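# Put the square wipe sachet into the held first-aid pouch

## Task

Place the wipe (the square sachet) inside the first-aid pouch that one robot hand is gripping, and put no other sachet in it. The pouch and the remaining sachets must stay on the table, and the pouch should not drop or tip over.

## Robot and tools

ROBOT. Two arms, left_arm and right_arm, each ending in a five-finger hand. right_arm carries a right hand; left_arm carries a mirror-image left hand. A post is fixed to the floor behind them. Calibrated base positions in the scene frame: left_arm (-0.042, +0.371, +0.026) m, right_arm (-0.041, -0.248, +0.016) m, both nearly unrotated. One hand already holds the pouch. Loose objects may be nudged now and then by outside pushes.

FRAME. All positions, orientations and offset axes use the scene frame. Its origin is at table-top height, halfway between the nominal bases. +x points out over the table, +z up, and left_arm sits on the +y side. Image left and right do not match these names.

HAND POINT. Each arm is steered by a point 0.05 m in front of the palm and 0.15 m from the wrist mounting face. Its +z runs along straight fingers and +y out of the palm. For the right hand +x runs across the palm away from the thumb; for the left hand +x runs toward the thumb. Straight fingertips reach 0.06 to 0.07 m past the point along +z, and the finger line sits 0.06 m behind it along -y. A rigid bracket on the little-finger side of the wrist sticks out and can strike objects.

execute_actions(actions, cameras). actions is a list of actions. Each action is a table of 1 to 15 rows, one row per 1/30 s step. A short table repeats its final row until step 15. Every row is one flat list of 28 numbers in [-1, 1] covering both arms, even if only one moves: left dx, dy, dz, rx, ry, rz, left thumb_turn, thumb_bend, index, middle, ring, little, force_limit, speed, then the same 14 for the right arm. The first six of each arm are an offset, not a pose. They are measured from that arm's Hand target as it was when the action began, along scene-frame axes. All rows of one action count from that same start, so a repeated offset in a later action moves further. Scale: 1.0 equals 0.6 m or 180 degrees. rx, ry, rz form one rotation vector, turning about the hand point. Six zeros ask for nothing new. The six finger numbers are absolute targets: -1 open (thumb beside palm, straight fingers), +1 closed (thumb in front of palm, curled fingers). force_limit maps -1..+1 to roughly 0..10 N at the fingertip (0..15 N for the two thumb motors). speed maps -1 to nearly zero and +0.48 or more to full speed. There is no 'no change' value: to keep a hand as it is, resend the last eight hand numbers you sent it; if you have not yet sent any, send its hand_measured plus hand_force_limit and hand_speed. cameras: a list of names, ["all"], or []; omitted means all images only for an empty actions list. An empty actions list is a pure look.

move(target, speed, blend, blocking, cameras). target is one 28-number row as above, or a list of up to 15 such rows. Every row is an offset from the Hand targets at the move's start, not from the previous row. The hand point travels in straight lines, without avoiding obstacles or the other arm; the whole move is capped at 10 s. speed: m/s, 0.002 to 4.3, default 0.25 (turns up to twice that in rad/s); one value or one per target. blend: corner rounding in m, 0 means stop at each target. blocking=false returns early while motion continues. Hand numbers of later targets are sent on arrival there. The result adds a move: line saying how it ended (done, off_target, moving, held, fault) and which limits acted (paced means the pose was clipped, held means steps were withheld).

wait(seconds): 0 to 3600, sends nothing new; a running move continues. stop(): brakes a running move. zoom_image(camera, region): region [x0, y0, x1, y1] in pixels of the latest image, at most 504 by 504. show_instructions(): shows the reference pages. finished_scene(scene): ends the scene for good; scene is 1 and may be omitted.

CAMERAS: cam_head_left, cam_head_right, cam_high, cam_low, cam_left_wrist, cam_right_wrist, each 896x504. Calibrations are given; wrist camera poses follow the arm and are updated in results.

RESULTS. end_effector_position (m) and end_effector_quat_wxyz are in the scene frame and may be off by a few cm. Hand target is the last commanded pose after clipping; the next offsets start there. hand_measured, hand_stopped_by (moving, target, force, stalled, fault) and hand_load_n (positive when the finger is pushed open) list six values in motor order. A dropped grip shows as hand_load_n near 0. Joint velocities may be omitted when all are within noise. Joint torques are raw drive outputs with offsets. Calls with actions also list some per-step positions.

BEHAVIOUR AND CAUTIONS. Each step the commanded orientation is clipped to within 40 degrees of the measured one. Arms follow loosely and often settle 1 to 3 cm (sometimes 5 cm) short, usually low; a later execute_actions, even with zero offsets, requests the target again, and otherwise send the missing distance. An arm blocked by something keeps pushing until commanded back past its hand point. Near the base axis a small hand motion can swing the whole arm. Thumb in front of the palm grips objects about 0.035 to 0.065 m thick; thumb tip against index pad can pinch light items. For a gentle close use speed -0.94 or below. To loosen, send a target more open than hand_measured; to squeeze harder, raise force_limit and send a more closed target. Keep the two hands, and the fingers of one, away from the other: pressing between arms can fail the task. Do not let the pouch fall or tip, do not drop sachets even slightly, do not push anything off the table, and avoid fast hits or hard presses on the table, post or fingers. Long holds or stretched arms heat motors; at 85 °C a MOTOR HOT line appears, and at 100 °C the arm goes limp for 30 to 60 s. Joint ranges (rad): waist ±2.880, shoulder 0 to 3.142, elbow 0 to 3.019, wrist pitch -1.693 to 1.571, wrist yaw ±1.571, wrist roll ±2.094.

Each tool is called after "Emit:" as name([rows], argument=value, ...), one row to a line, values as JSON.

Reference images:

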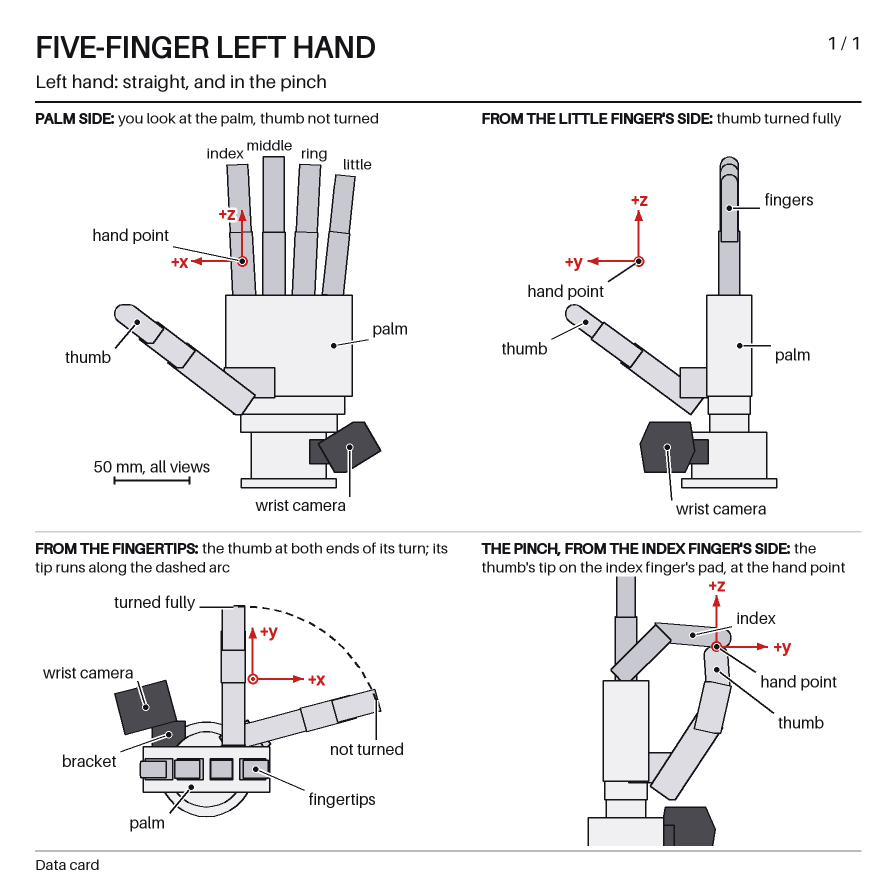

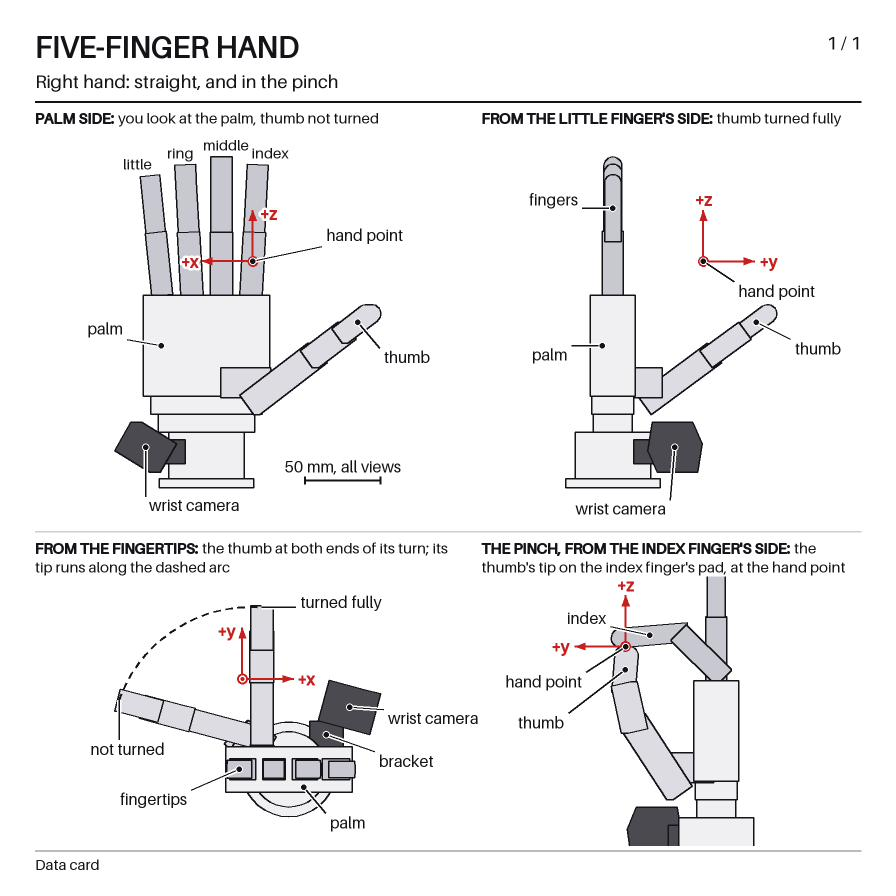

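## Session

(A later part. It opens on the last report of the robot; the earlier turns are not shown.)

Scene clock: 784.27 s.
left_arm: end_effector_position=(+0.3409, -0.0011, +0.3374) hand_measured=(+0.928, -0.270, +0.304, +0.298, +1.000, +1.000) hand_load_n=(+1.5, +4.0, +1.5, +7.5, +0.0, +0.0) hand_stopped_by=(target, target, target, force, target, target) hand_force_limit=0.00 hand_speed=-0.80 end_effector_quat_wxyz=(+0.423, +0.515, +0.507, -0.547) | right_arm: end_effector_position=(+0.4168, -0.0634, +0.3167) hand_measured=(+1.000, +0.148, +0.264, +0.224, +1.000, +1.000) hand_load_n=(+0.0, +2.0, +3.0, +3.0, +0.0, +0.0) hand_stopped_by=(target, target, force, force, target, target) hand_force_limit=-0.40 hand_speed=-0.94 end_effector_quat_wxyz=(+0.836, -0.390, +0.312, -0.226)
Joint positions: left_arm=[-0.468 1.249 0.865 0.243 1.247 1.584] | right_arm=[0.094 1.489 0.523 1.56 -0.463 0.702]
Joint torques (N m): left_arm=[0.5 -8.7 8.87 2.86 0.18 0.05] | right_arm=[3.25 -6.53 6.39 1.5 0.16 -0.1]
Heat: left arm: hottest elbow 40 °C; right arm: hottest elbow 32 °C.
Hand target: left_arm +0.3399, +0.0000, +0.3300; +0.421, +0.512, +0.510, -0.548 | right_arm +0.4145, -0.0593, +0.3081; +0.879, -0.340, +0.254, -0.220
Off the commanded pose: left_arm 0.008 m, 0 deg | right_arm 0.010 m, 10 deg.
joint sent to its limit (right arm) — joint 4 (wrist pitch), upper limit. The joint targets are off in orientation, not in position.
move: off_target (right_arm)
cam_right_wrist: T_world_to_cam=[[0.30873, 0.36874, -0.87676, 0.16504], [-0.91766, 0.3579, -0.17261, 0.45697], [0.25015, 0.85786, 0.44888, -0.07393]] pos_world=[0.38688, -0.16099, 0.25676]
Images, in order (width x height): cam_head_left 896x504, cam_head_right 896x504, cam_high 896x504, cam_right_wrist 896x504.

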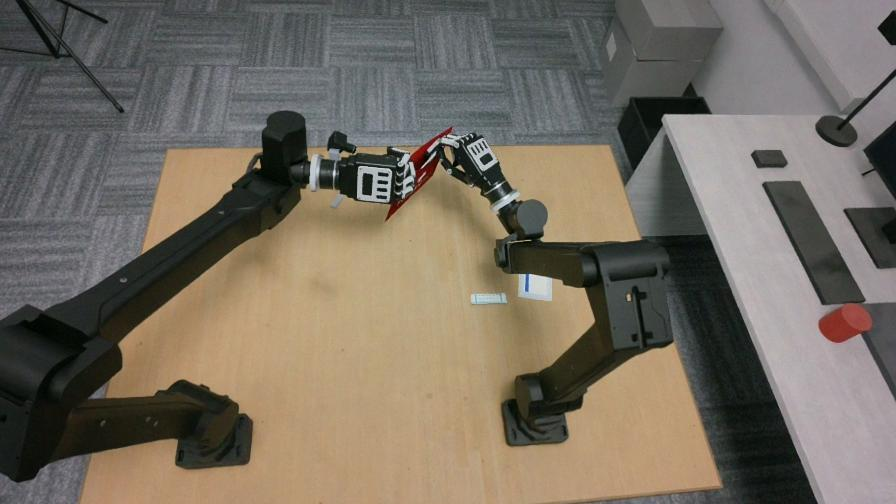

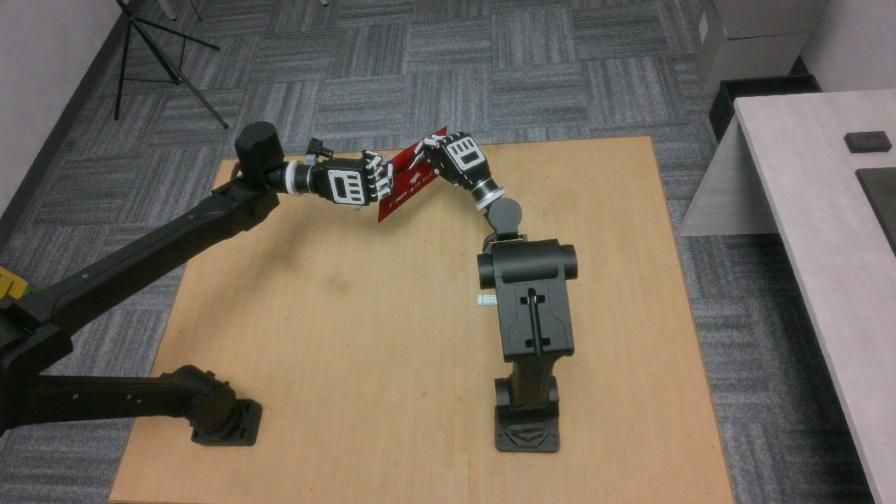

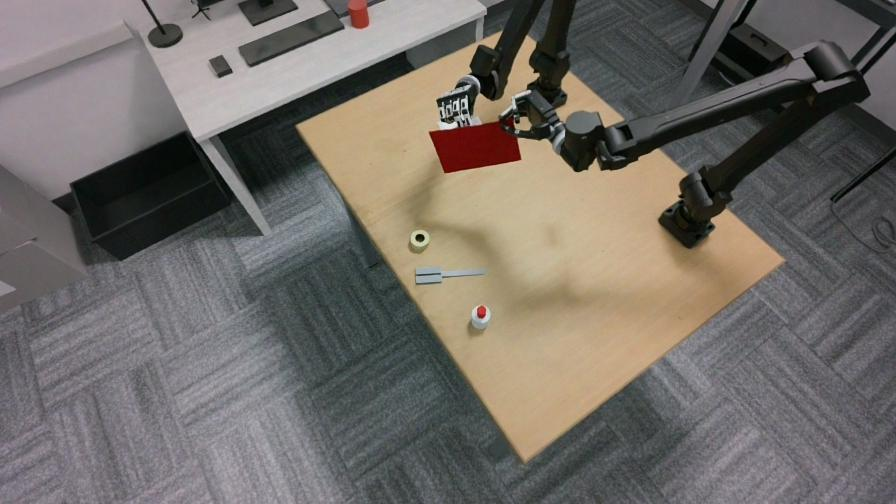

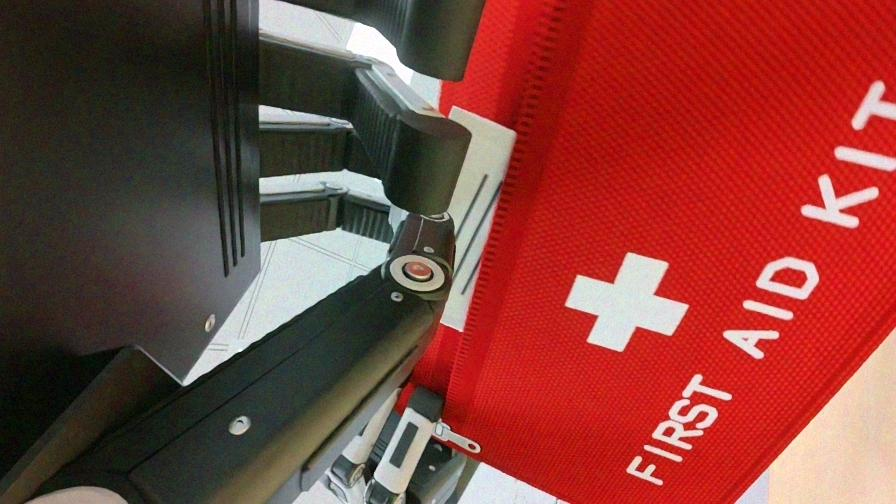

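Emit:
move([
  [0,0,0,0,0,0,0.928,-0.268,0.304,0.298,1,1,0,-0.8,-0.004,0.001,-0.012,0,0,0,1,0.15,0.45,0.45,1,1,-0.4,-0.94],
], speed=0.04, cameras=["cam_right_wrist","cam_head_left","cam_high"])

Emit:
zoom_image(camera="cam_right_wrist", region=[360, 80, 620, 400])

Emit:
zoom_image(camera="cam_head_left", region=[400, 120, 490, 200])

Scene clock: 794.27 s.
left_arm: end_effector_position=(+0.3409, -0.0011, +0.3374) hand_measured=(+0.928, -0.270, +0.304, +0.298, +1.000, +1.000) hand_load_n=(+1.0, +4.0, +1.5, +7.5, +0.0, +0.0) hand_stopped_by=(target, target, target, force, target, target) hand_force_limit=0.00 hand_speed=-0.80 end_effector_quat_wxyz=(+0.423, +0.515, +0.507, -0.547) | right_arm: end_effector_position=(+0.4146, -0.0629, +0.3095) hand_measured=(+1.000, +0.148, +0.264, +0.224, +1.000, +1.000) hand_load_n=(-0.5, +2.0, +3.0, +3.0, +0.0, +0.0) hand_stopped_by=(target, target, force, force, target, target) hand_force_limit=-0.40 hand_speed=-0.94 end_effector_quat_wxyz=(+0.832, -0.395, +0.316, -0.227)
Joint positions: left_arm=[-0.468 1.249 0.865 0.243 1.247 1.584] | right_arm=[0.095 1.493 0.51 1.56 -0.464 0.693]
Joint torques (N m): left_arm=[0.5 -8.7 8.87 2.85 0.18 0.06] | right_arm=[3.6 -6.07 6.31 1.52 0.13 -0.11]
Heat: left arm: hottest elbow 40 °C; right arm: hottest elbow 32 °C.
Hand target: left_arm +0.3399, +0.0000, +0.3300; +0.421, +0.512, +0.510, -0.548 | right_arm +0.4121, -0.0588, +0.3010; +0.879, -0.340, +0.254, -0.220
Off the commanded pose: left_arm 0.008 m, 0 deg | right_arm 0.010 m, 11 deg.
joint sent to its limit (right arm) — joint 4 (wrist pitch), upper limit. The joint targets are off in orientation, not in position.
move: off_target (right_arm)
cam_right_wrist: T_world_to_cam=[[0.30034, 0.36001, -0.88328, 0.16421], [-0.91867, 0.35829, -0.16634, 0.45204], [0.25659, 0.8614, 0.43834, -0.06974]] pos_world=[0.38385, -0.16101, 0.25081]
Images, in order (width x height): cam_head_left 896x504, cam_high 896x504, cam_right_wrist 896x504.

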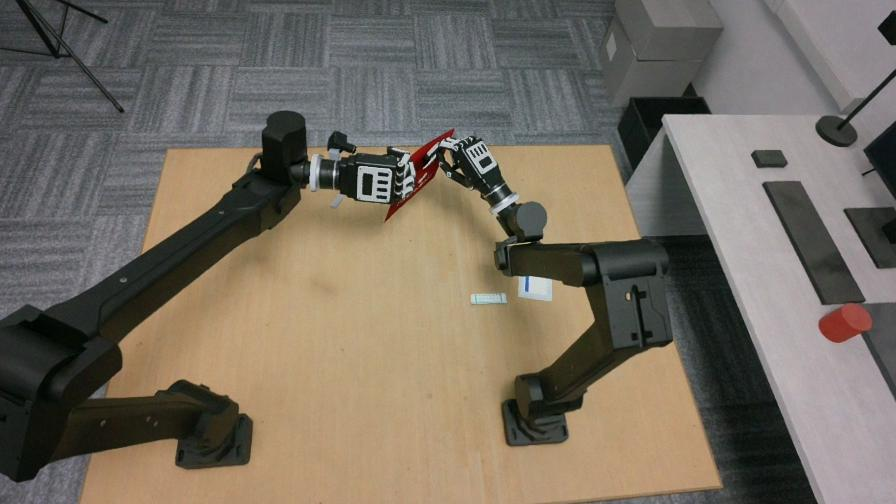

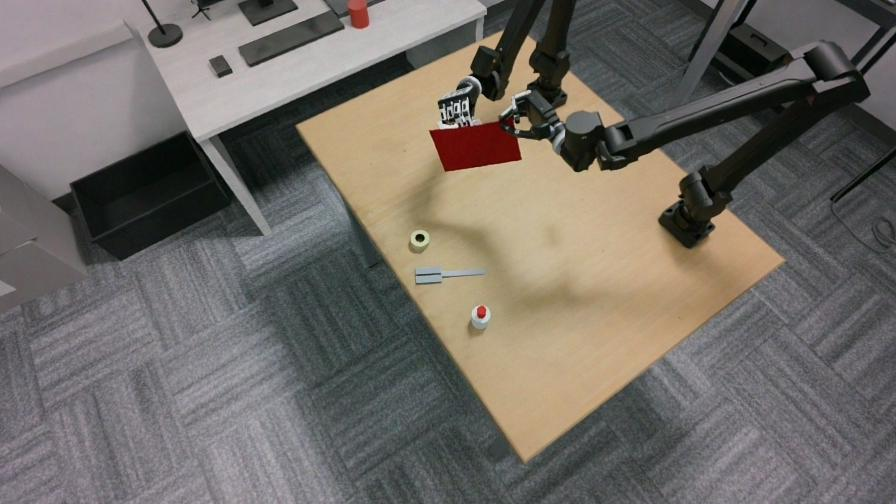

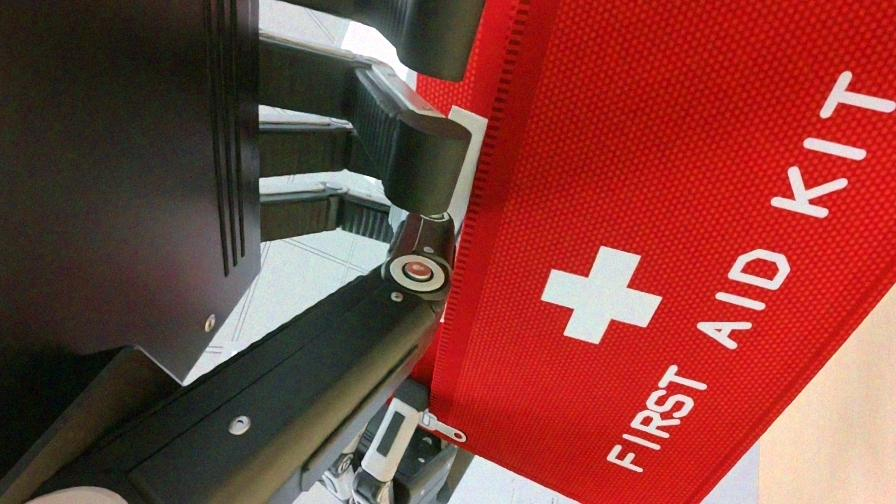

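Scaled by 1.575 from the camera's image (finer frame: 1280x720).

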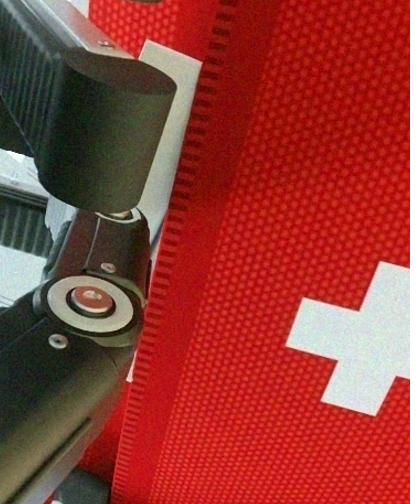

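Scaled by 5.600 from the camera's image (finer frame: 1280x720).

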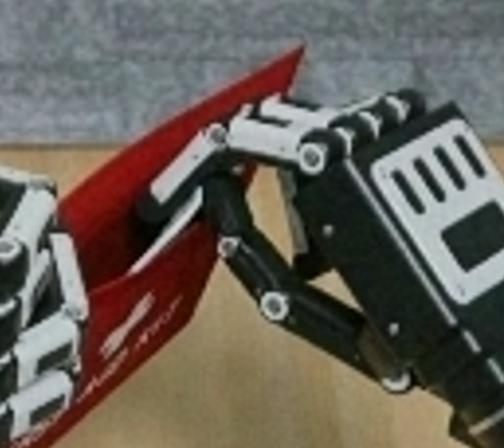

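Emit:
move([
  [0,0,0,0,0,0,0.928,-0.268,0.304,0.298,1,1,0,-0.8,0,0,0,0,0,0,1,0.15,0.18,0.14,1,1,-0.4,-0.94],
], speed=0.04, cameras=["cam_right_wrist","cam_head_left","cam_high"])

Emit:
zoom_image(camera="cam_right_wrist", region=[360, 80, 620, 400])

Emit:
zoom_image(camera="cam_head_left", region=[400, 120, 490, 200])

Emit:
zoom_image(camera="cam_high", region=[420, 80, 520, 180])

Scene clock: 798.80 s.
left_arm: end_effector_position=(+0.3409, -0.0011, +0.3374) hand_measured=(+0.928, -0.270, +0.304, +0.298, +1.000, +1.000) hand_load_n=(+1.5, +4.0, +1.5, +7.5, +0.0, +0.0) hand_stopped_by=(target, target, target, force, target, target) hand_force_limit=0.00 hand_speed=-0.80 end_effector_quat_wxyz=(+0.423, +0.515, +0.507, -0.547) | right_arm: end_effector_position=(+0.4146, -0.0629, +0.3095) hand_measured=(+1.000, +0.148, +0.180, +0.140, +1.000, +1.000) hand_load_n=(+0.0, +0.5, +0.0, +0.0, +0.0, +0.0) hand_stopped_by=(target, target, target, target, target, target) hand_force_limit=-0.40 hand_speed=-0.94 end_effector_quat_wxyz=(+0.832, -0.395, +0.316, -0.227)
Joint positions: left_arm=[-0.468 1.249 0.865 0.243 1.247 1.584] | right_arm=[0.095 1.493 0.51 1.56 -0.464 0.692]
Joint torques (N m): left_arm=[0.44 -8.7 8.85 2.85 0.18 0.06] | right_arm=[3.55 -6.36 6.3 1.54 0.16 -0.11]
Heat: left arm: hottest elbow 39 °C; right arm: hottest elbow 32 °C.
Hand target: left_arm +0.3399, +0.0000, +0.3300; +0.421, +0.512, +0.510, -0.548 | right_arm +0.4121, -0.0589, +0.3010; +0.878, -0.340, +0.254, -0.220
Off the commanded pose: left_arm 0.008 m, 0 deg | right_arm 0.010 m, 11 deg.
joint sent to its limit (right arm) — joint 4 (wrist pitch), upper limit. The joint targets are off in orientation, not in position.
move: done
cam_right_wrist: T_world_to_cam=[[0.30062, 0.35967, -0.88332, 0.16406], [-0.91855, 0.35845, -0.16666, 0.4521], [0.25669, 0.86148, 0.43814, -0.06971]] pos_world=[0.38385, -0.16101, 0.25081]
Images, in order (width x height): cam_head_left 896x504, cam_high 896x504, cam_right_wrist 896x504.

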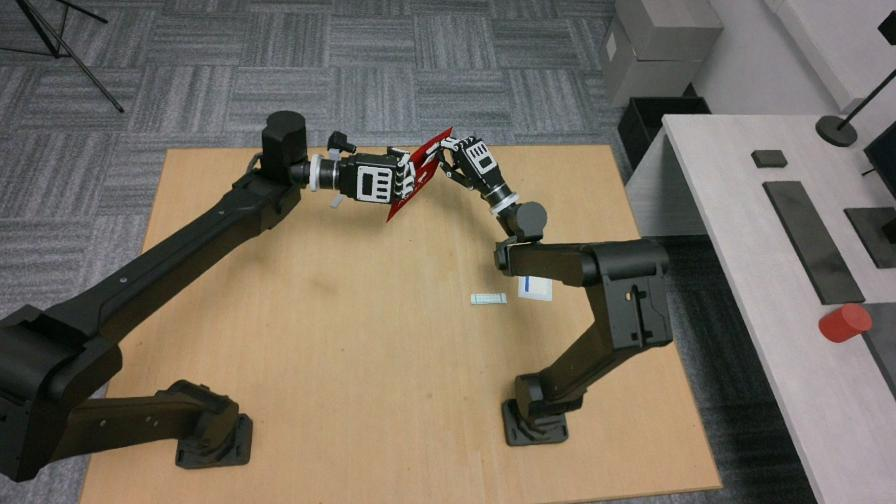

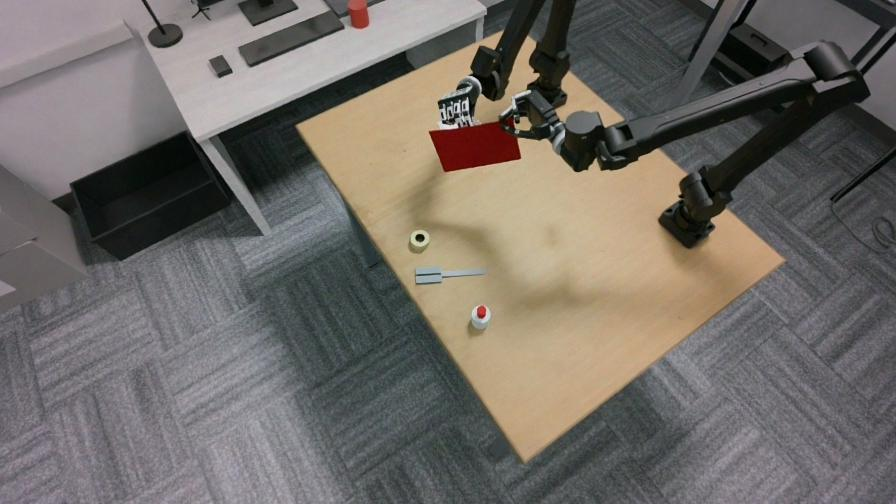

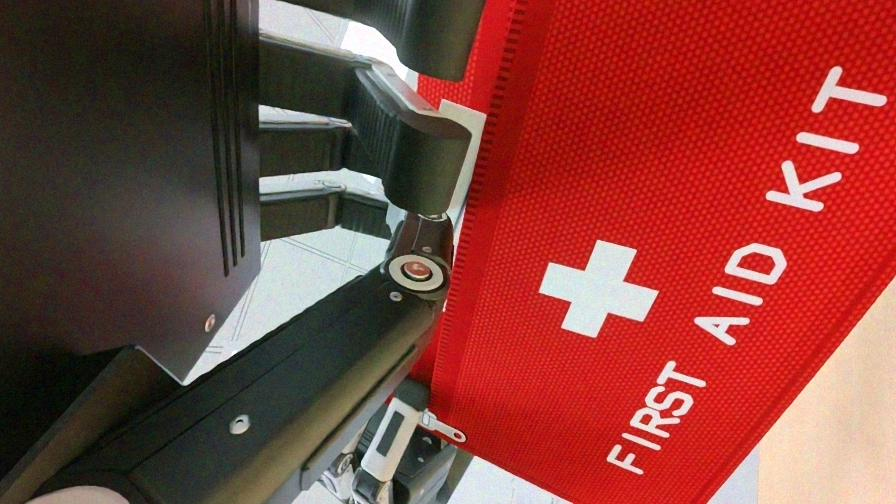

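Scaled by 1.575 from the camera's image (finer frame: 1280x720).

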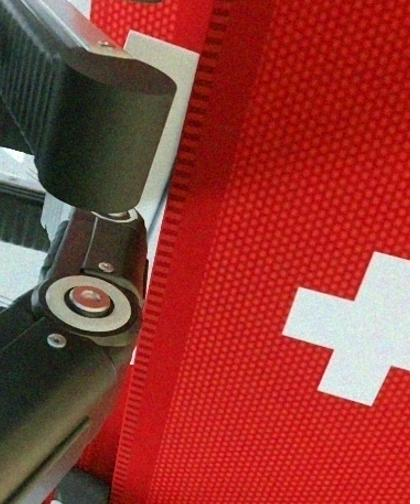

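Scaled by 5.600 from the camera's image (finer frame: 1280x720).

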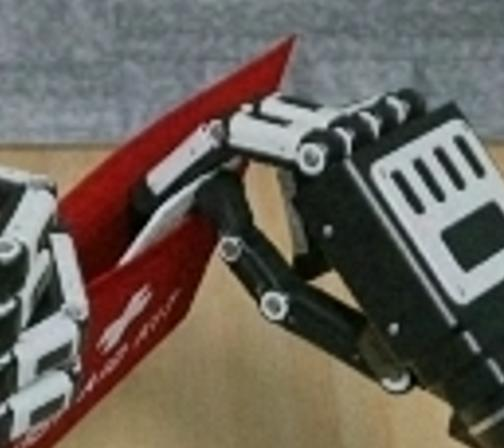

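Scaled by 5.040 from the camera's image (finer frame: 1280x720).

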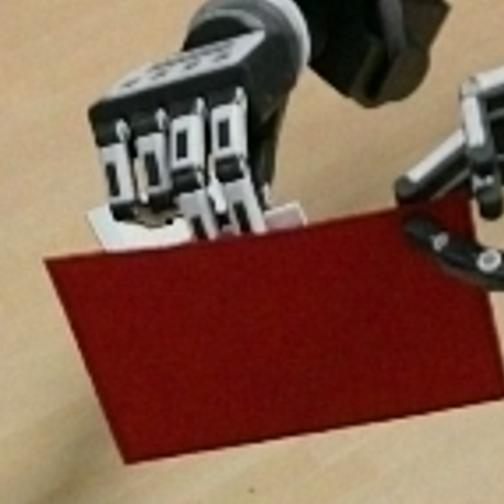

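Emit:
move([
  [0,0,0,0,0,0,0.928,-0.268,0.304,0.298,1,1,0,-0.8,0,0,0,0,0,0,1,0.15,0.06,0.02,1,1,-0.4,-0.9],
], speed=0.04, cameras=["cam_right_wrist","cam_head_left","cam_high"])

Emit:
zoom_image(camera="cam_right_wrist", region=[360, 80, 620, 400])

Emit:
zoom_image(camera="cam_head_left", region=[400, 120, 490, 200])

Emit:
zoom_image(camera="cam_high", region=[420, 80, 520, 180])

Scene clock: 804.40 s.
left_arm: end_effector_position=(+0.3409, -0.0011, +0.3374) hand_measured=(+0.928, -0.270, +0.304, +0.298, +1.000, +1.000) hand_load_n=(+1.5, +4.0, +1.5, +7.5, +0.0, +0.0) hand_stopped_by=(target, target, target, force, target, target) hand_force_limit=0.00 hand_speed=-0.80 end_effector_quat_wxyz=(+0.423, +0.515, +0.507, -0.547) | right_arm: end_effector_position=(+0.4146, -0.0629, +0.3095) hand_measured=(+1.000, +0.148, +0.060, +0.020, +1.000, +1.000) hand_load_n=(+0.0, +0.0, -0.5, +0.0, +0.0, +0.0) hand_stopped_by=(target, target, target, target, target, target) hand_force_limit=-0.40 hand_speed=-0.90 end_effector_quat_wxyz=(+0.832, -0.395, +0.316, -0.227)
Joint positions: left_arm=[-0.468 1.249 0.865 0.243 1.247 1.584] | right_arm=[0.095 1.493 0.51 1.56 -0.464 0.692]
Joint torques (N m): left_arm=[0.5 -8.76 8.87 2.85 0.18 0.05] | right_arm=[3.6 -6.18 6.31 1.57 0.15 -0.11]
Heat: left arm: hottest elbow 39 °C; right arm: hottest elbow 31 °C.
Hand target: left_arm +0.3399, +0.0000, +0.3300; +0.421, +0.512, +0.510, -0.548 | right_arm +0.4121, -0.0589, +0.3010; +0.878, -0.340, +0.254, -0.220
Off the commanded pose: left_arm 0.008 m, 0 deg | right_arm 0.010 m, 11 deg.
joint sent to its limit (right arm) — joint 4 (wrist pitch), upper limit. The joint targets are off in orientation, not in position.
move: done
cam_right_wrist: T_world_to_cam=[[0.30062, 0.35967, -0.88332, 0.16406], [-0.91855, 0.35845, -0.16666, 0.4521], [0.25669, 0.86148, 0.43814, -0.06971]] pos_world=[0.38385, -0.16101, 0.25081]
Images, in order (width x height): cam_head_left 896x504, cam_high 896x504, cam_right_wrist 896x504.

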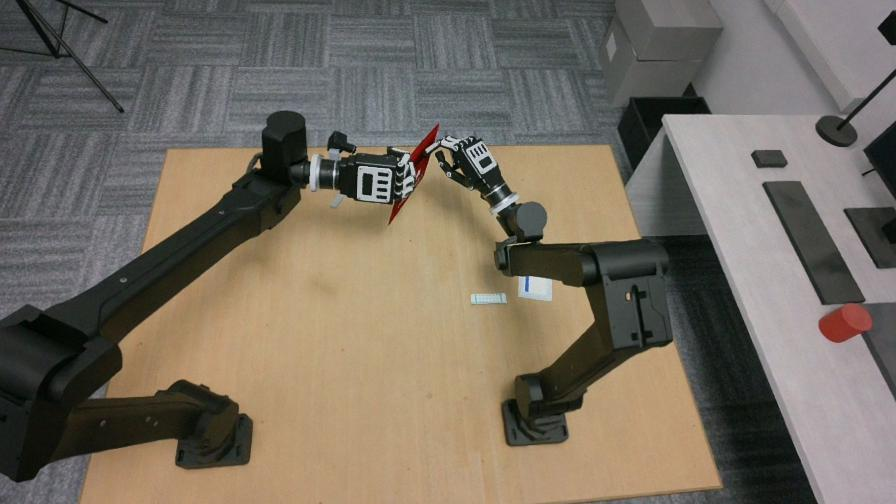

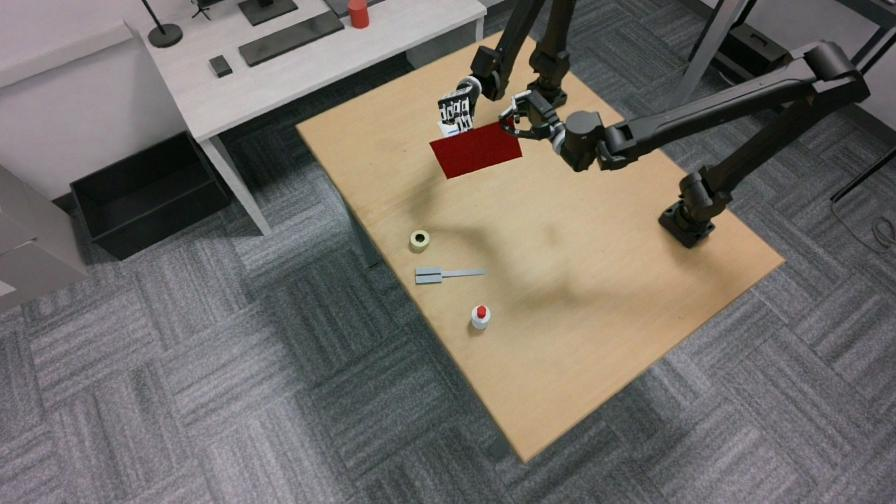

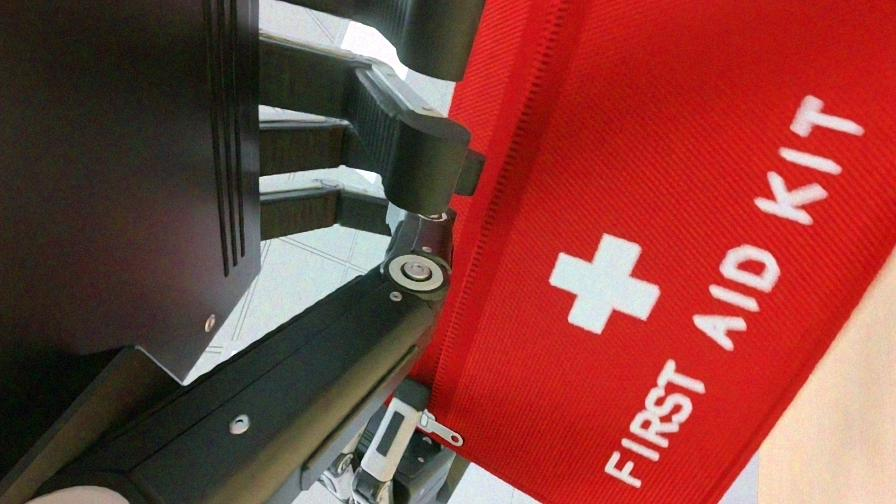

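Scaled by 1.575 from the camera's image (finer frame: 1280x720).

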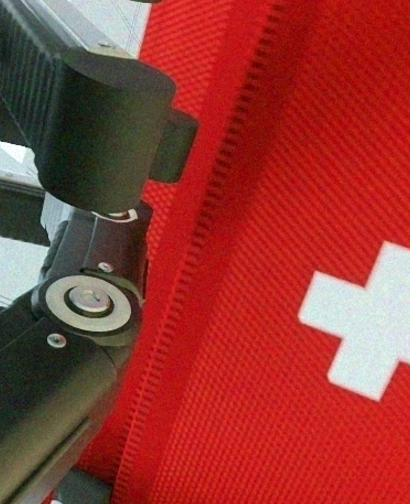

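Scaled by 5.600 from the camera's image (finer frame: 1280x720).

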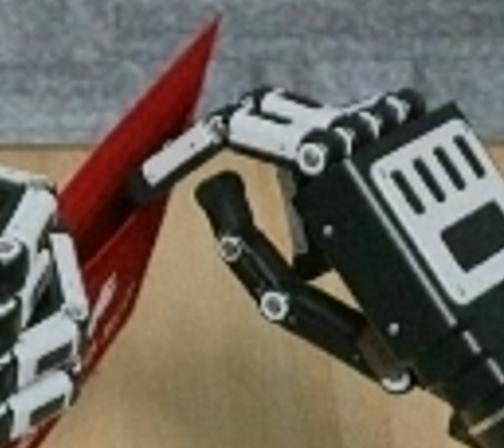

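Scaled by 5.040 from the camera's image (finer frame: 1280x720).

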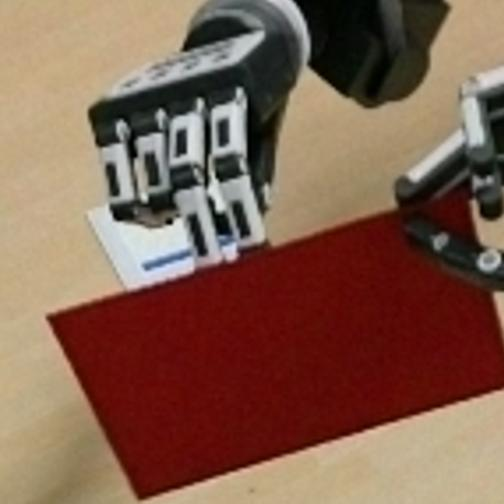

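Emit:
move([
  [0,0,0,0,0,0,0.928,-0.268,0.304,0.298,1,1,0,-0.8,0.005,-0.02,0.1,0,0,0,1,0.15,0.06,0.02,1,1,-0.4,-0.9],
  [0,0,0,0,0,0,0.928,-0.268,0.304,0.298,1,1,0,-0.8,-0.07,-0.17,0.11,0,0,0,1,0.15,0.06,0.02,1,1,-0.4,-0.9],
], speed=0.08, cameras=["all"])

Emit:
zoom_image(camera="cam_head_left", region=[350, 100, 490, 240])

Emit:
zoom_image(camera="cam_head_right", region=[340, 100, 480, 240])

Scene clock: 811.83 s.
left_arm: end_effector_position=(+0.3409, -0.0011, +0.3374) hand_measured=(+0.928, -0.270, +0.304, +0.298, +1.000, +1.000) hand_load_n=(+1.5, +4.0, +1.0, +7.5, +0.0, +0.0) hand_stopped_by=(target, target, target, force, target, target) hand_force_limit=0.00 hand_speed=-0.80 end_effector_quat_wxyz=(+0.423, +0.515, +0.507, -0.547) | right_arm: end_effector_position=(+0.3754, -0.1597, +0.3656) hand_measured=(+1.000, +0.148, +0.060, +0.020, +1.000, +1.000) hand_load_n=(+0.0, +0.0, +0.0, +0.0, +0.0, +0.0) hand_stopped_by=(target, target, target, target, target, target) hand_force_limit=-0.40 hand_speed=-0.90 end_effector_quat_wxyz=(+0.843, -0.372, +0.312, -0.232)
Joint positions: left_arm=[-0.468 1.249 0.865 0.243 1.247 1.584] | right_arm=[-0.204 1.298 0.473 1.56 -0.664 0.937]
Joint torques (N m): left_arm=[0.5 -8.7 8.85 2.85 0.18 0.06] | right_arm=[3.19 -6.01 7.25 1.33 0.32 0.1]
Heat: left arm: hottest elbow 39 °C; right arm: hottest elbow 31 °C.
Hand target: left_arm +0.3399, +0.0000, +0.3300; +0.421, +0.512, +0.510, -0.548 | right_arm +0.3701, -0.1608, +0.3670; +0.879, -0.340, +0.254, -0.220
Off the commanded pose: left_arm 0.008 m, 0 deg | right_arm 0.006 m, 9 deg.
joint sent to its limit (right arm) — joint 4 (wrist pitch), upper limit. The joint targets are off in orientation, not in position.
move: off_target (right_arm)
cam_left_wrist: T_world_to_cam=[[-0.98103, 0.09956, -0.16636, 0.39084], [0.19386, 0.49166, -0.84893, 0.22486], [-0.00272, -0.86508, -0.50164, 0.28715]] pos_world=[0.34061, 0.09894, 0.39996]
cam_right_wrist: T_world_to_cam=[[0.3298, 0.39075, -0.85939, 0.24546], [-0.90839, 0.37918, -0.1762, 0.46305], [0.25701, 0.83877, 0.48, -0.01979]] pos_world=[0.34476, -0.25489, 0.30203]

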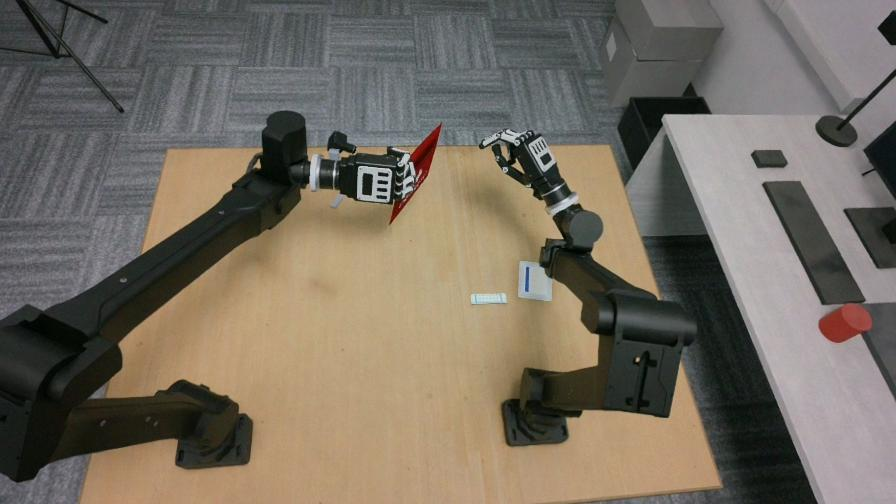

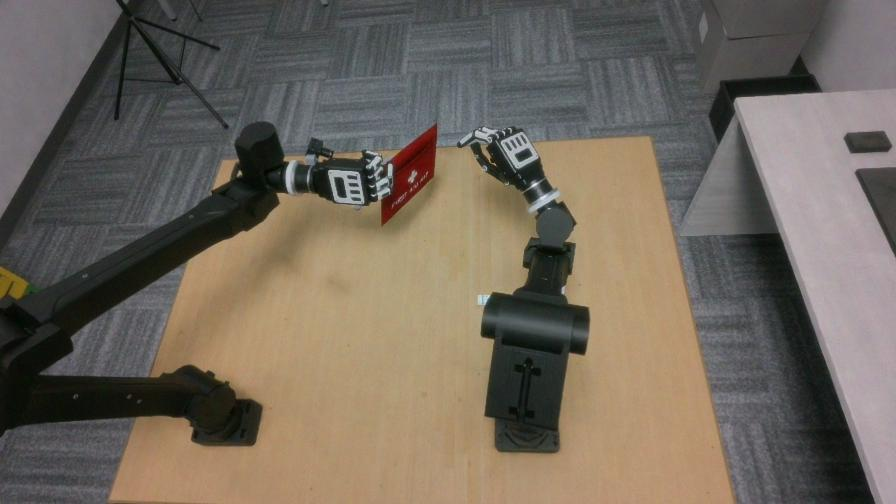

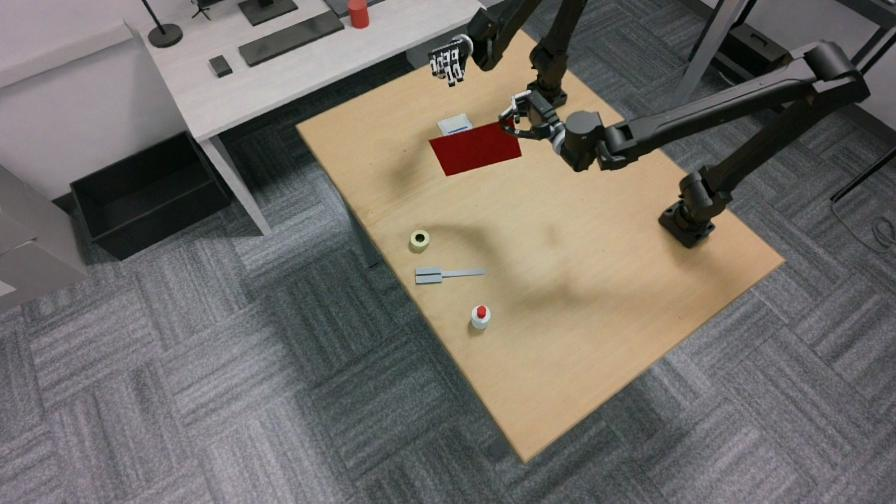

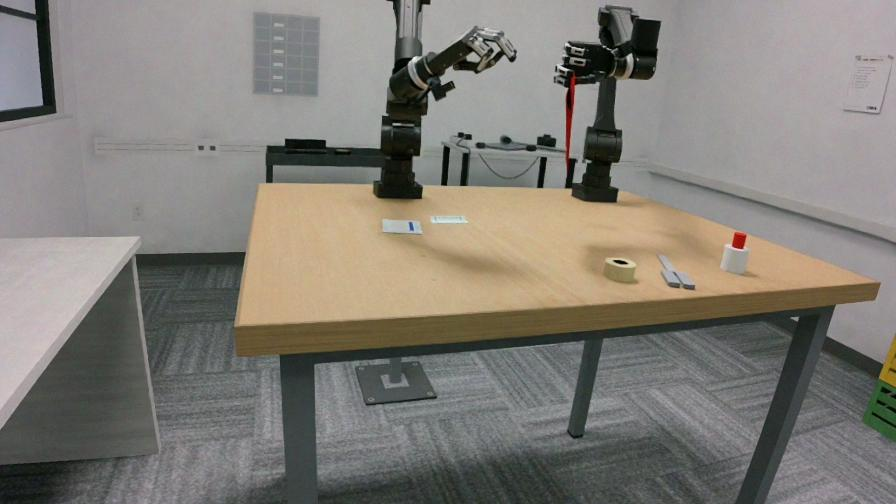

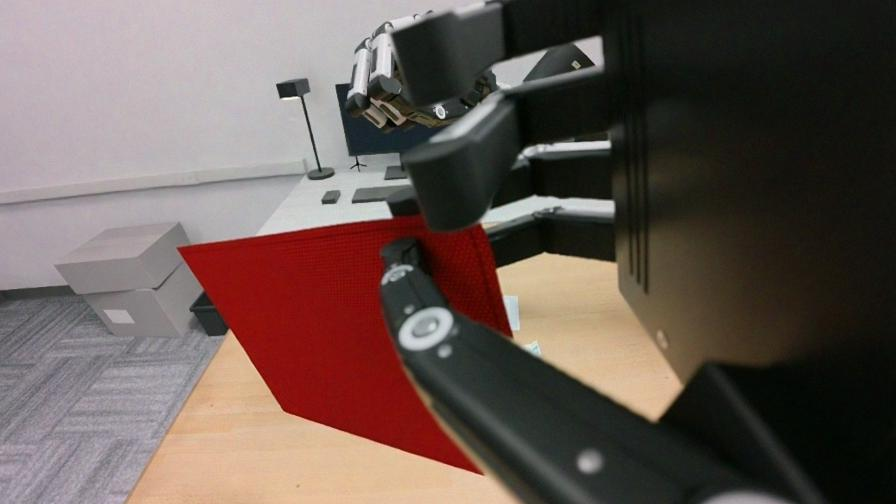

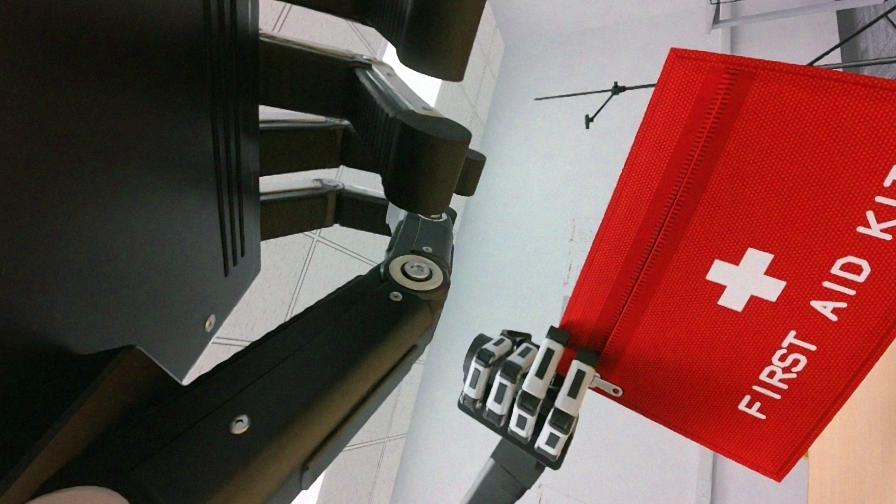

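Scaled by 3.600 from the camera's image (finer frame: 1280x720).

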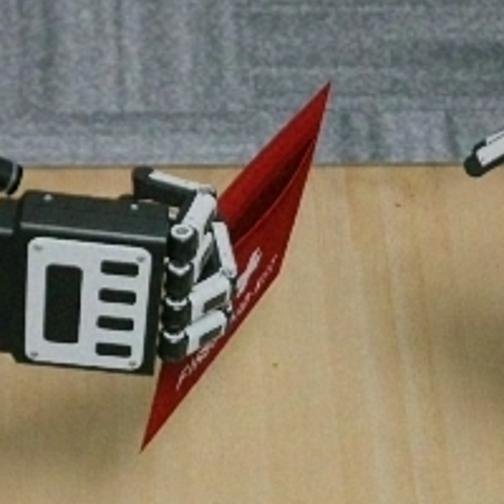

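Scaled by 3.600 from the camera's image (finer frame: 1280x720).

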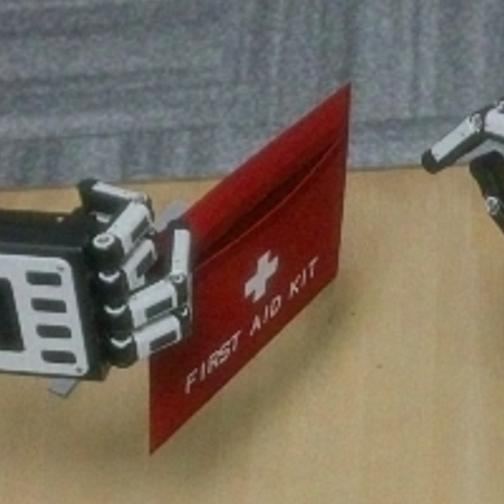

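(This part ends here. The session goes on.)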